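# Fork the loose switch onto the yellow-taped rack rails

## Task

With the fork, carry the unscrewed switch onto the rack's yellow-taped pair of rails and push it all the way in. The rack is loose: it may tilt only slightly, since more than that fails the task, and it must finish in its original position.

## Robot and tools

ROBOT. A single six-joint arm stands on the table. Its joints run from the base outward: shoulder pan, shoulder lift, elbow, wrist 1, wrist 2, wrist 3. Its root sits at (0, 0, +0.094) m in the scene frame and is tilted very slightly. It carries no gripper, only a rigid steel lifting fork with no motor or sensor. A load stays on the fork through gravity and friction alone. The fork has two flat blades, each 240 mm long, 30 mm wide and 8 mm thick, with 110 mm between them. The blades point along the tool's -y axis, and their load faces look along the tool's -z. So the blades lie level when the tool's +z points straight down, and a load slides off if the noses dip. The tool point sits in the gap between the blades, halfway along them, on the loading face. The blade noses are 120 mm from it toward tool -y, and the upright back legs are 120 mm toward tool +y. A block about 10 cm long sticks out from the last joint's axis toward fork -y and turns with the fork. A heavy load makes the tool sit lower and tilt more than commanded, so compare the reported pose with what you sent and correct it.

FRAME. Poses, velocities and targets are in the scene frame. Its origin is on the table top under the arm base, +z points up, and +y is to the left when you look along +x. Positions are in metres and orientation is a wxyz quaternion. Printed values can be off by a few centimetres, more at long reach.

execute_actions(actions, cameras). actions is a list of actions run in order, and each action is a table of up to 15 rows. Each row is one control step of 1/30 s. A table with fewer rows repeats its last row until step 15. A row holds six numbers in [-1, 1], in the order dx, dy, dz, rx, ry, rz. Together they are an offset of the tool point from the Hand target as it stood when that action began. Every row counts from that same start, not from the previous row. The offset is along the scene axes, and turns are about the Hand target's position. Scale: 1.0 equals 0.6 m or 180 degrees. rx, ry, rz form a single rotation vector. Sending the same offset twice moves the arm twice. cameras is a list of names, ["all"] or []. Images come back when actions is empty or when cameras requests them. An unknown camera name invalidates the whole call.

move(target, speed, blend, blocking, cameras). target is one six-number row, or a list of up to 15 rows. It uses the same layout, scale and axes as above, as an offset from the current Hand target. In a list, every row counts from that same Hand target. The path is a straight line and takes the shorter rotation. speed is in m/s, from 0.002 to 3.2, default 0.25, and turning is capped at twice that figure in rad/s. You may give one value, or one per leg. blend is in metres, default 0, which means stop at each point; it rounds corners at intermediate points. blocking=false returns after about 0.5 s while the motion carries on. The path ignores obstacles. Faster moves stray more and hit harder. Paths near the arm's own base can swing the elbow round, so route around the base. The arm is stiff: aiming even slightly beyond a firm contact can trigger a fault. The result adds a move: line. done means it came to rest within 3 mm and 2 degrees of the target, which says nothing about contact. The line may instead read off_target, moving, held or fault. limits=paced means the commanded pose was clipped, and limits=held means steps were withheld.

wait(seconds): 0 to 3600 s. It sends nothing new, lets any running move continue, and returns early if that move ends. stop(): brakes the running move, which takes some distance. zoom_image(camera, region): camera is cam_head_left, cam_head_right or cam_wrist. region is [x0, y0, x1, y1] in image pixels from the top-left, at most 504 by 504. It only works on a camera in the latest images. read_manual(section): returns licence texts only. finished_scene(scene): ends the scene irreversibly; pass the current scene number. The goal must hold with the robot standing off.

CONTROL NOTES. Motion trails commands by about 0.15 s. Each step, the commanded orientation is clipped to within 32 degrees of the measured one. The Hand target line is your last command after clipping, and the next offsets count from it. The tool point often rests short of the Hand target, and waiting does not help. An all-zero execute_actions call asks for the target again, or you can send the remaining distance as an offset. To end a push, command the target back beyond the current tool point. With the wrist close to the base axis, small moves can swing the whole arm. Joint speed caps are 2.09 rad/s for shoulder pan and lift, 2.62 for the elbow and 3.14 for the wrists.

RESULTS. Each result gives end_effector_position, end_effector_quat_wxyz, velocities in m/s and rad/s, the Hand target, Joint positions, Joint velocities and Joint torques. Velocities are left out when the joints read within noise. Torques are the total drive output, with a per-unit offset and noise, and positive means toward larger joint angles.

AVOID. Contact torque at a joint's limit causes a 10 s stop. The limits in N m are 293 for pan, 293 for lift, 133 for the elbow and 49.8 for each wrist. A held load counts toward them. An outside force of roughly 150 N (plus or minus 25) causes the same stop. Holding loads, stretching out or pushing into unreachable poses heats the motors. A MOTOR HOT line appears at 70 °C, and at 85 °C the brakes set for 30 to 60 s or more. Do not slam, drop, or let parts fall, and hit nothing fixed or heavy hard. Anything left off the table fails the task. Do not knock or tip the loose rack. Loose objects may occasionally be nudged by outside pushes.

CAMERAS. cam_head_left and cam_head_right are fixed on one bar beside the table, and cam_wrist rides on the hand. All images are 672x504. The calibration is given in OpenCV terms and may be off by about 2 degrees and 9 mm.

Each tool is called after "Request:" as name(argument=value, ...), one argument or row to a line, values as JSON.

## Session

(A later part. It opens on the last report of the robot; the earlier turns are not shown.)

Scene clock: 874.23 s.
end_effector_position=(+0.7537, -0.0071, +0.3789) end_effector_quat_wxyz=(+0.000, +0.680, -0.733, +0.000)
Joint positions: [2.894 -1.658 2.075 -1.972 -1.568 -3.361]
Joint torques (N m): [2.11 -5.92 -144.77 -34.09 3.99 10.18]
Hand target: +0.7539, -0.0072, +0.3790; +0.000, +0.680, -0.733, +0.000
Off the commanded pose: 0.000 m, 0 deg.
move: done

Request:
move(
  target=[-0.2, 0.0147, 0, 0, 0, 0],
  speed=0.2,
  cameras=["all"],
)

Request:
zoom_image(
  camera="cam_head_right",
  region=[380, 180, 430, 230],
)

Request:
zoom_image(
  camera="cam_head_left",
  region=[380, 180, 430, 230],
)

Request:
zoom_image(
  camera="cam_head_right",
  region=[300, 110, 430, 240],
)

Request:
zoom_image(
  camera="cam_head_right",
  region=[300, 130, 360, 190],
)

Scene clock: 887.27 s.
end_effector_position=(+0.7523, -0.0068, +0.3775) end_effector_quat_wxyz=(+0.001, +0.681, -0.733, -0.002)
Joint positions: [2.894 -1.658 2.075 -1.969 -1.568 -3.362]
Joint torques (N m): [-6.1 -49.54 -83.24 -8.42 -0.06 0.63]
Hand target: +0.7523, -0.0068, +0.3775; +0.001, +0.681, -0.733, -0.002
FORCE FAULT: contact force on the arm reached its limit, and the arm stopped for 10 seconds. The contact can be on any part of the arm, not only on its tool. The arm ran no command of this call. The arm's target is now where it stood when the stop ended, not its last command. The arm accepts commands again.
move: fault
cam_wrist: T_world_to_cam=[[-0.0868, -0.99585, -0.02732, 0.07842], [-0.93371, 0.07176, 0.35078, 0.4418], [-0.34736, 0.05595, -0.93606, 0.70945]] pos_world=[0.66575, 0.00669, 0.51126]

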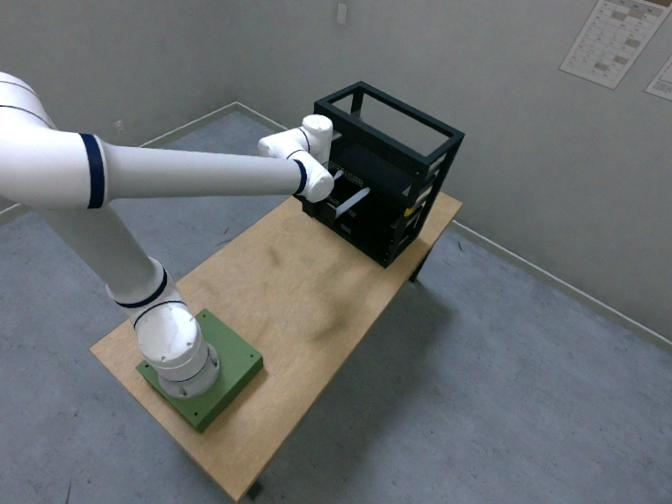

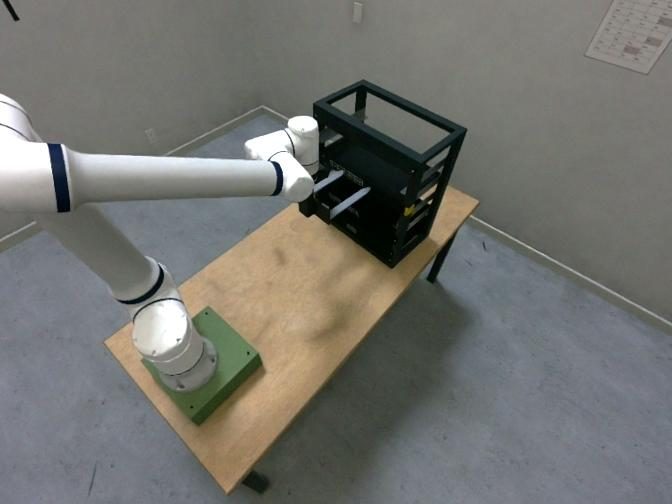

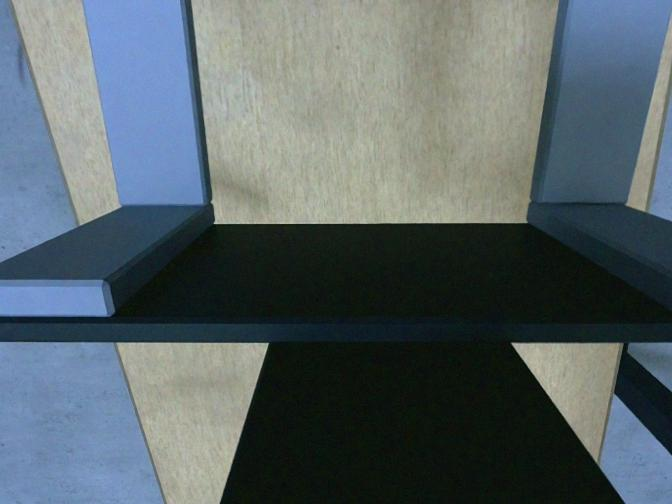

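Scaled by 10.080.

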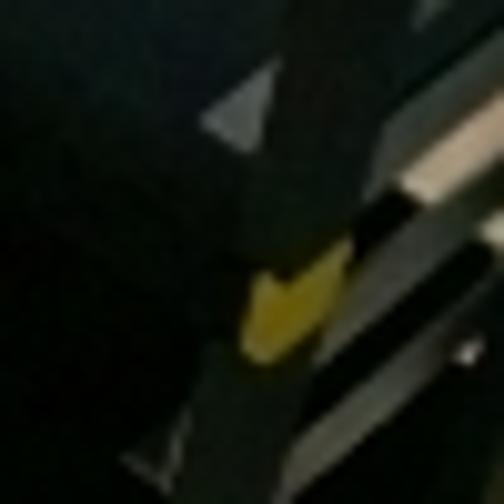

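Scaled by 10.080.

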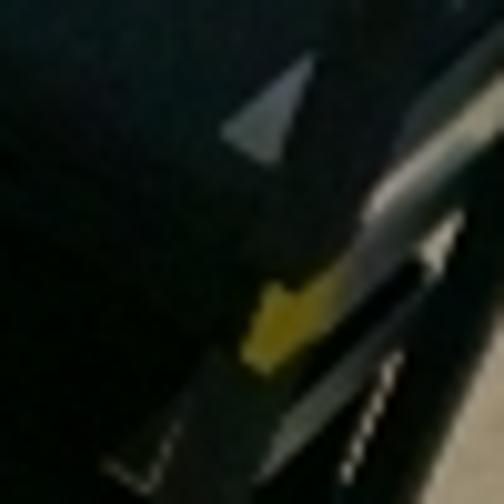

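Scaled by 3.877.

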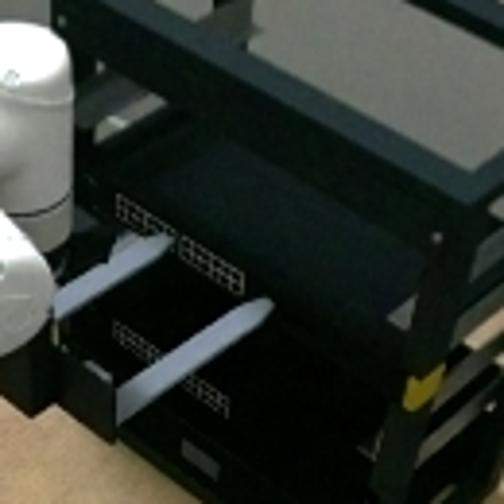

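Scaled by 8.400.

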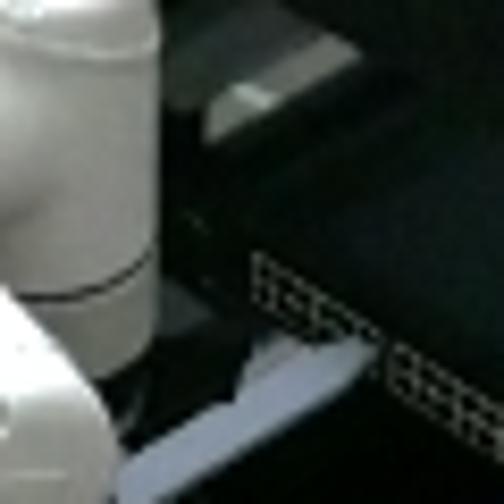

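Request:
move(
  target=[-0.2, 0.0147, 0, 0, 0, 0],
  speed=0.2,
  cameras=["all"],
)

Request:
zoom_image(
  camera="cam_head_right",
  region=[300, 110, 430, 240],
)

Request:
zoom_image(
  camera="cam_head_left",
  region=[300, 110, 430, 240],
)

Request:
zoom_image(
  camera="cam_head_right",
  region=[300, 140, 360, 200],
)

Request:
zoom_image(
  camera="cam_head_right",
  region=[370, 180, 430, 240],
)

Scene clock: 893.10 s.
end_effector_position=(+0.6324, +0.0020, +0.3775) end_effector_quat_wxyz=(+0.001, +0.681, -0.733, -0.002) end_effector_velocity=(-0.002, +0.000, +0.001) end_effector_angular_velocity=(+0.000, -0.002, +0.000)
Joint positions: [2.837 -1.89 2.249 -1.912 -1.569 -3.419]
Joint velocities: [-0.001 -0.005 0.002 0.001 0 -0.001]
Joint torques (N m): [-22.9 -40.15 -73.4 -5.19 1.7 -2.32]
Hand target: +0.6323, +0.0020, +0.3775; +0.001, +0.681, -0.733, -0.002
Off the commanded pose: 0.000 m, 0 deg.
move: done
cam_wrist: T_world_to_cam=[[-0.0868, -0.99585, -0.02732, 0.07678], [-0.9337, 0.07176, 0.35081, 0.32929], [-0.34739, 0.05596, -0.93605, 0.66736]] pos_world=[0.54595, 0.01549, 0.51126]

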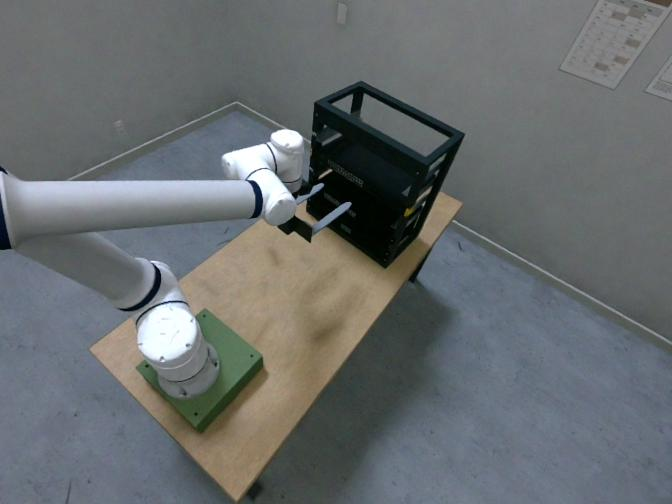

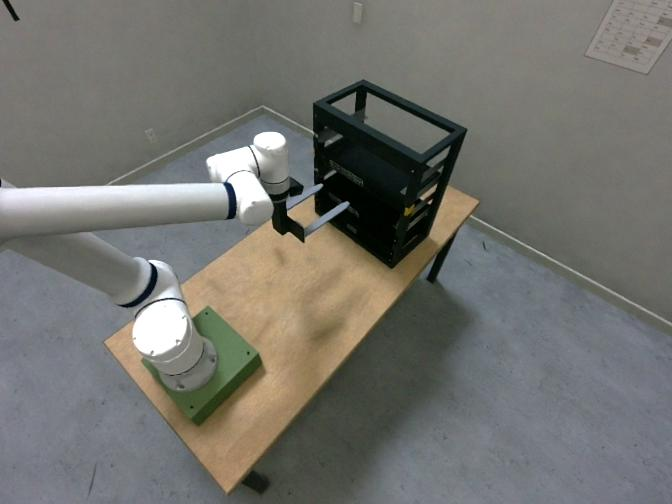

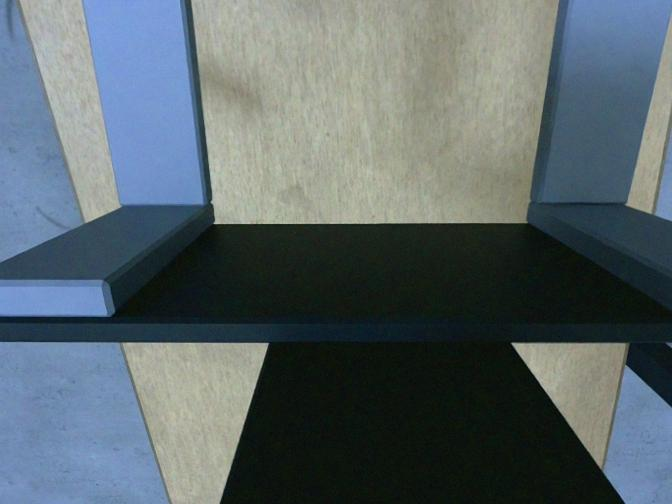

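Scaled by 3.877.

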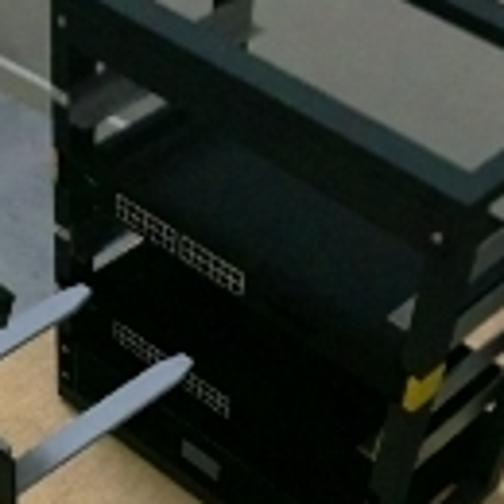

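Scaled by 3.877.

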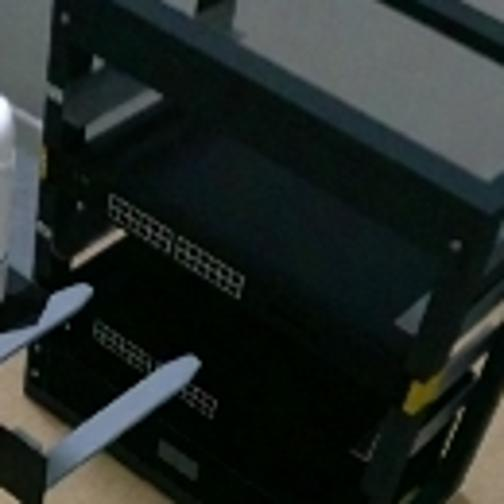

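Scaled by 8.400.

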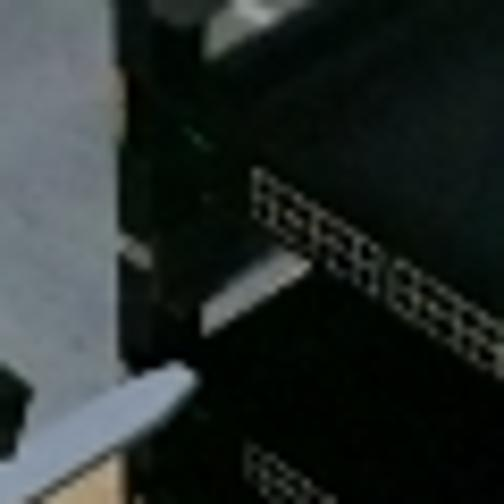

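Scaled by 8.400.

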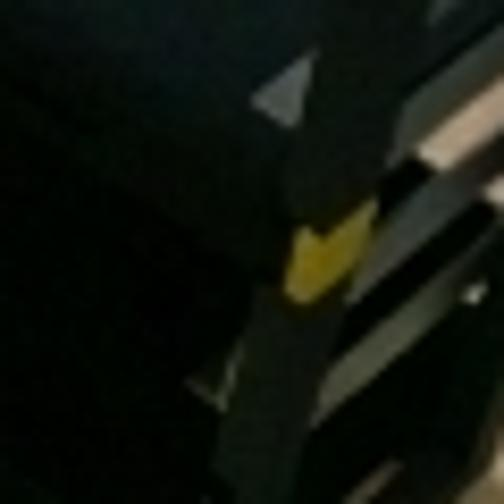

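Request:
finished_scene(
  scene=1,
)

The scene is finished: the task was done.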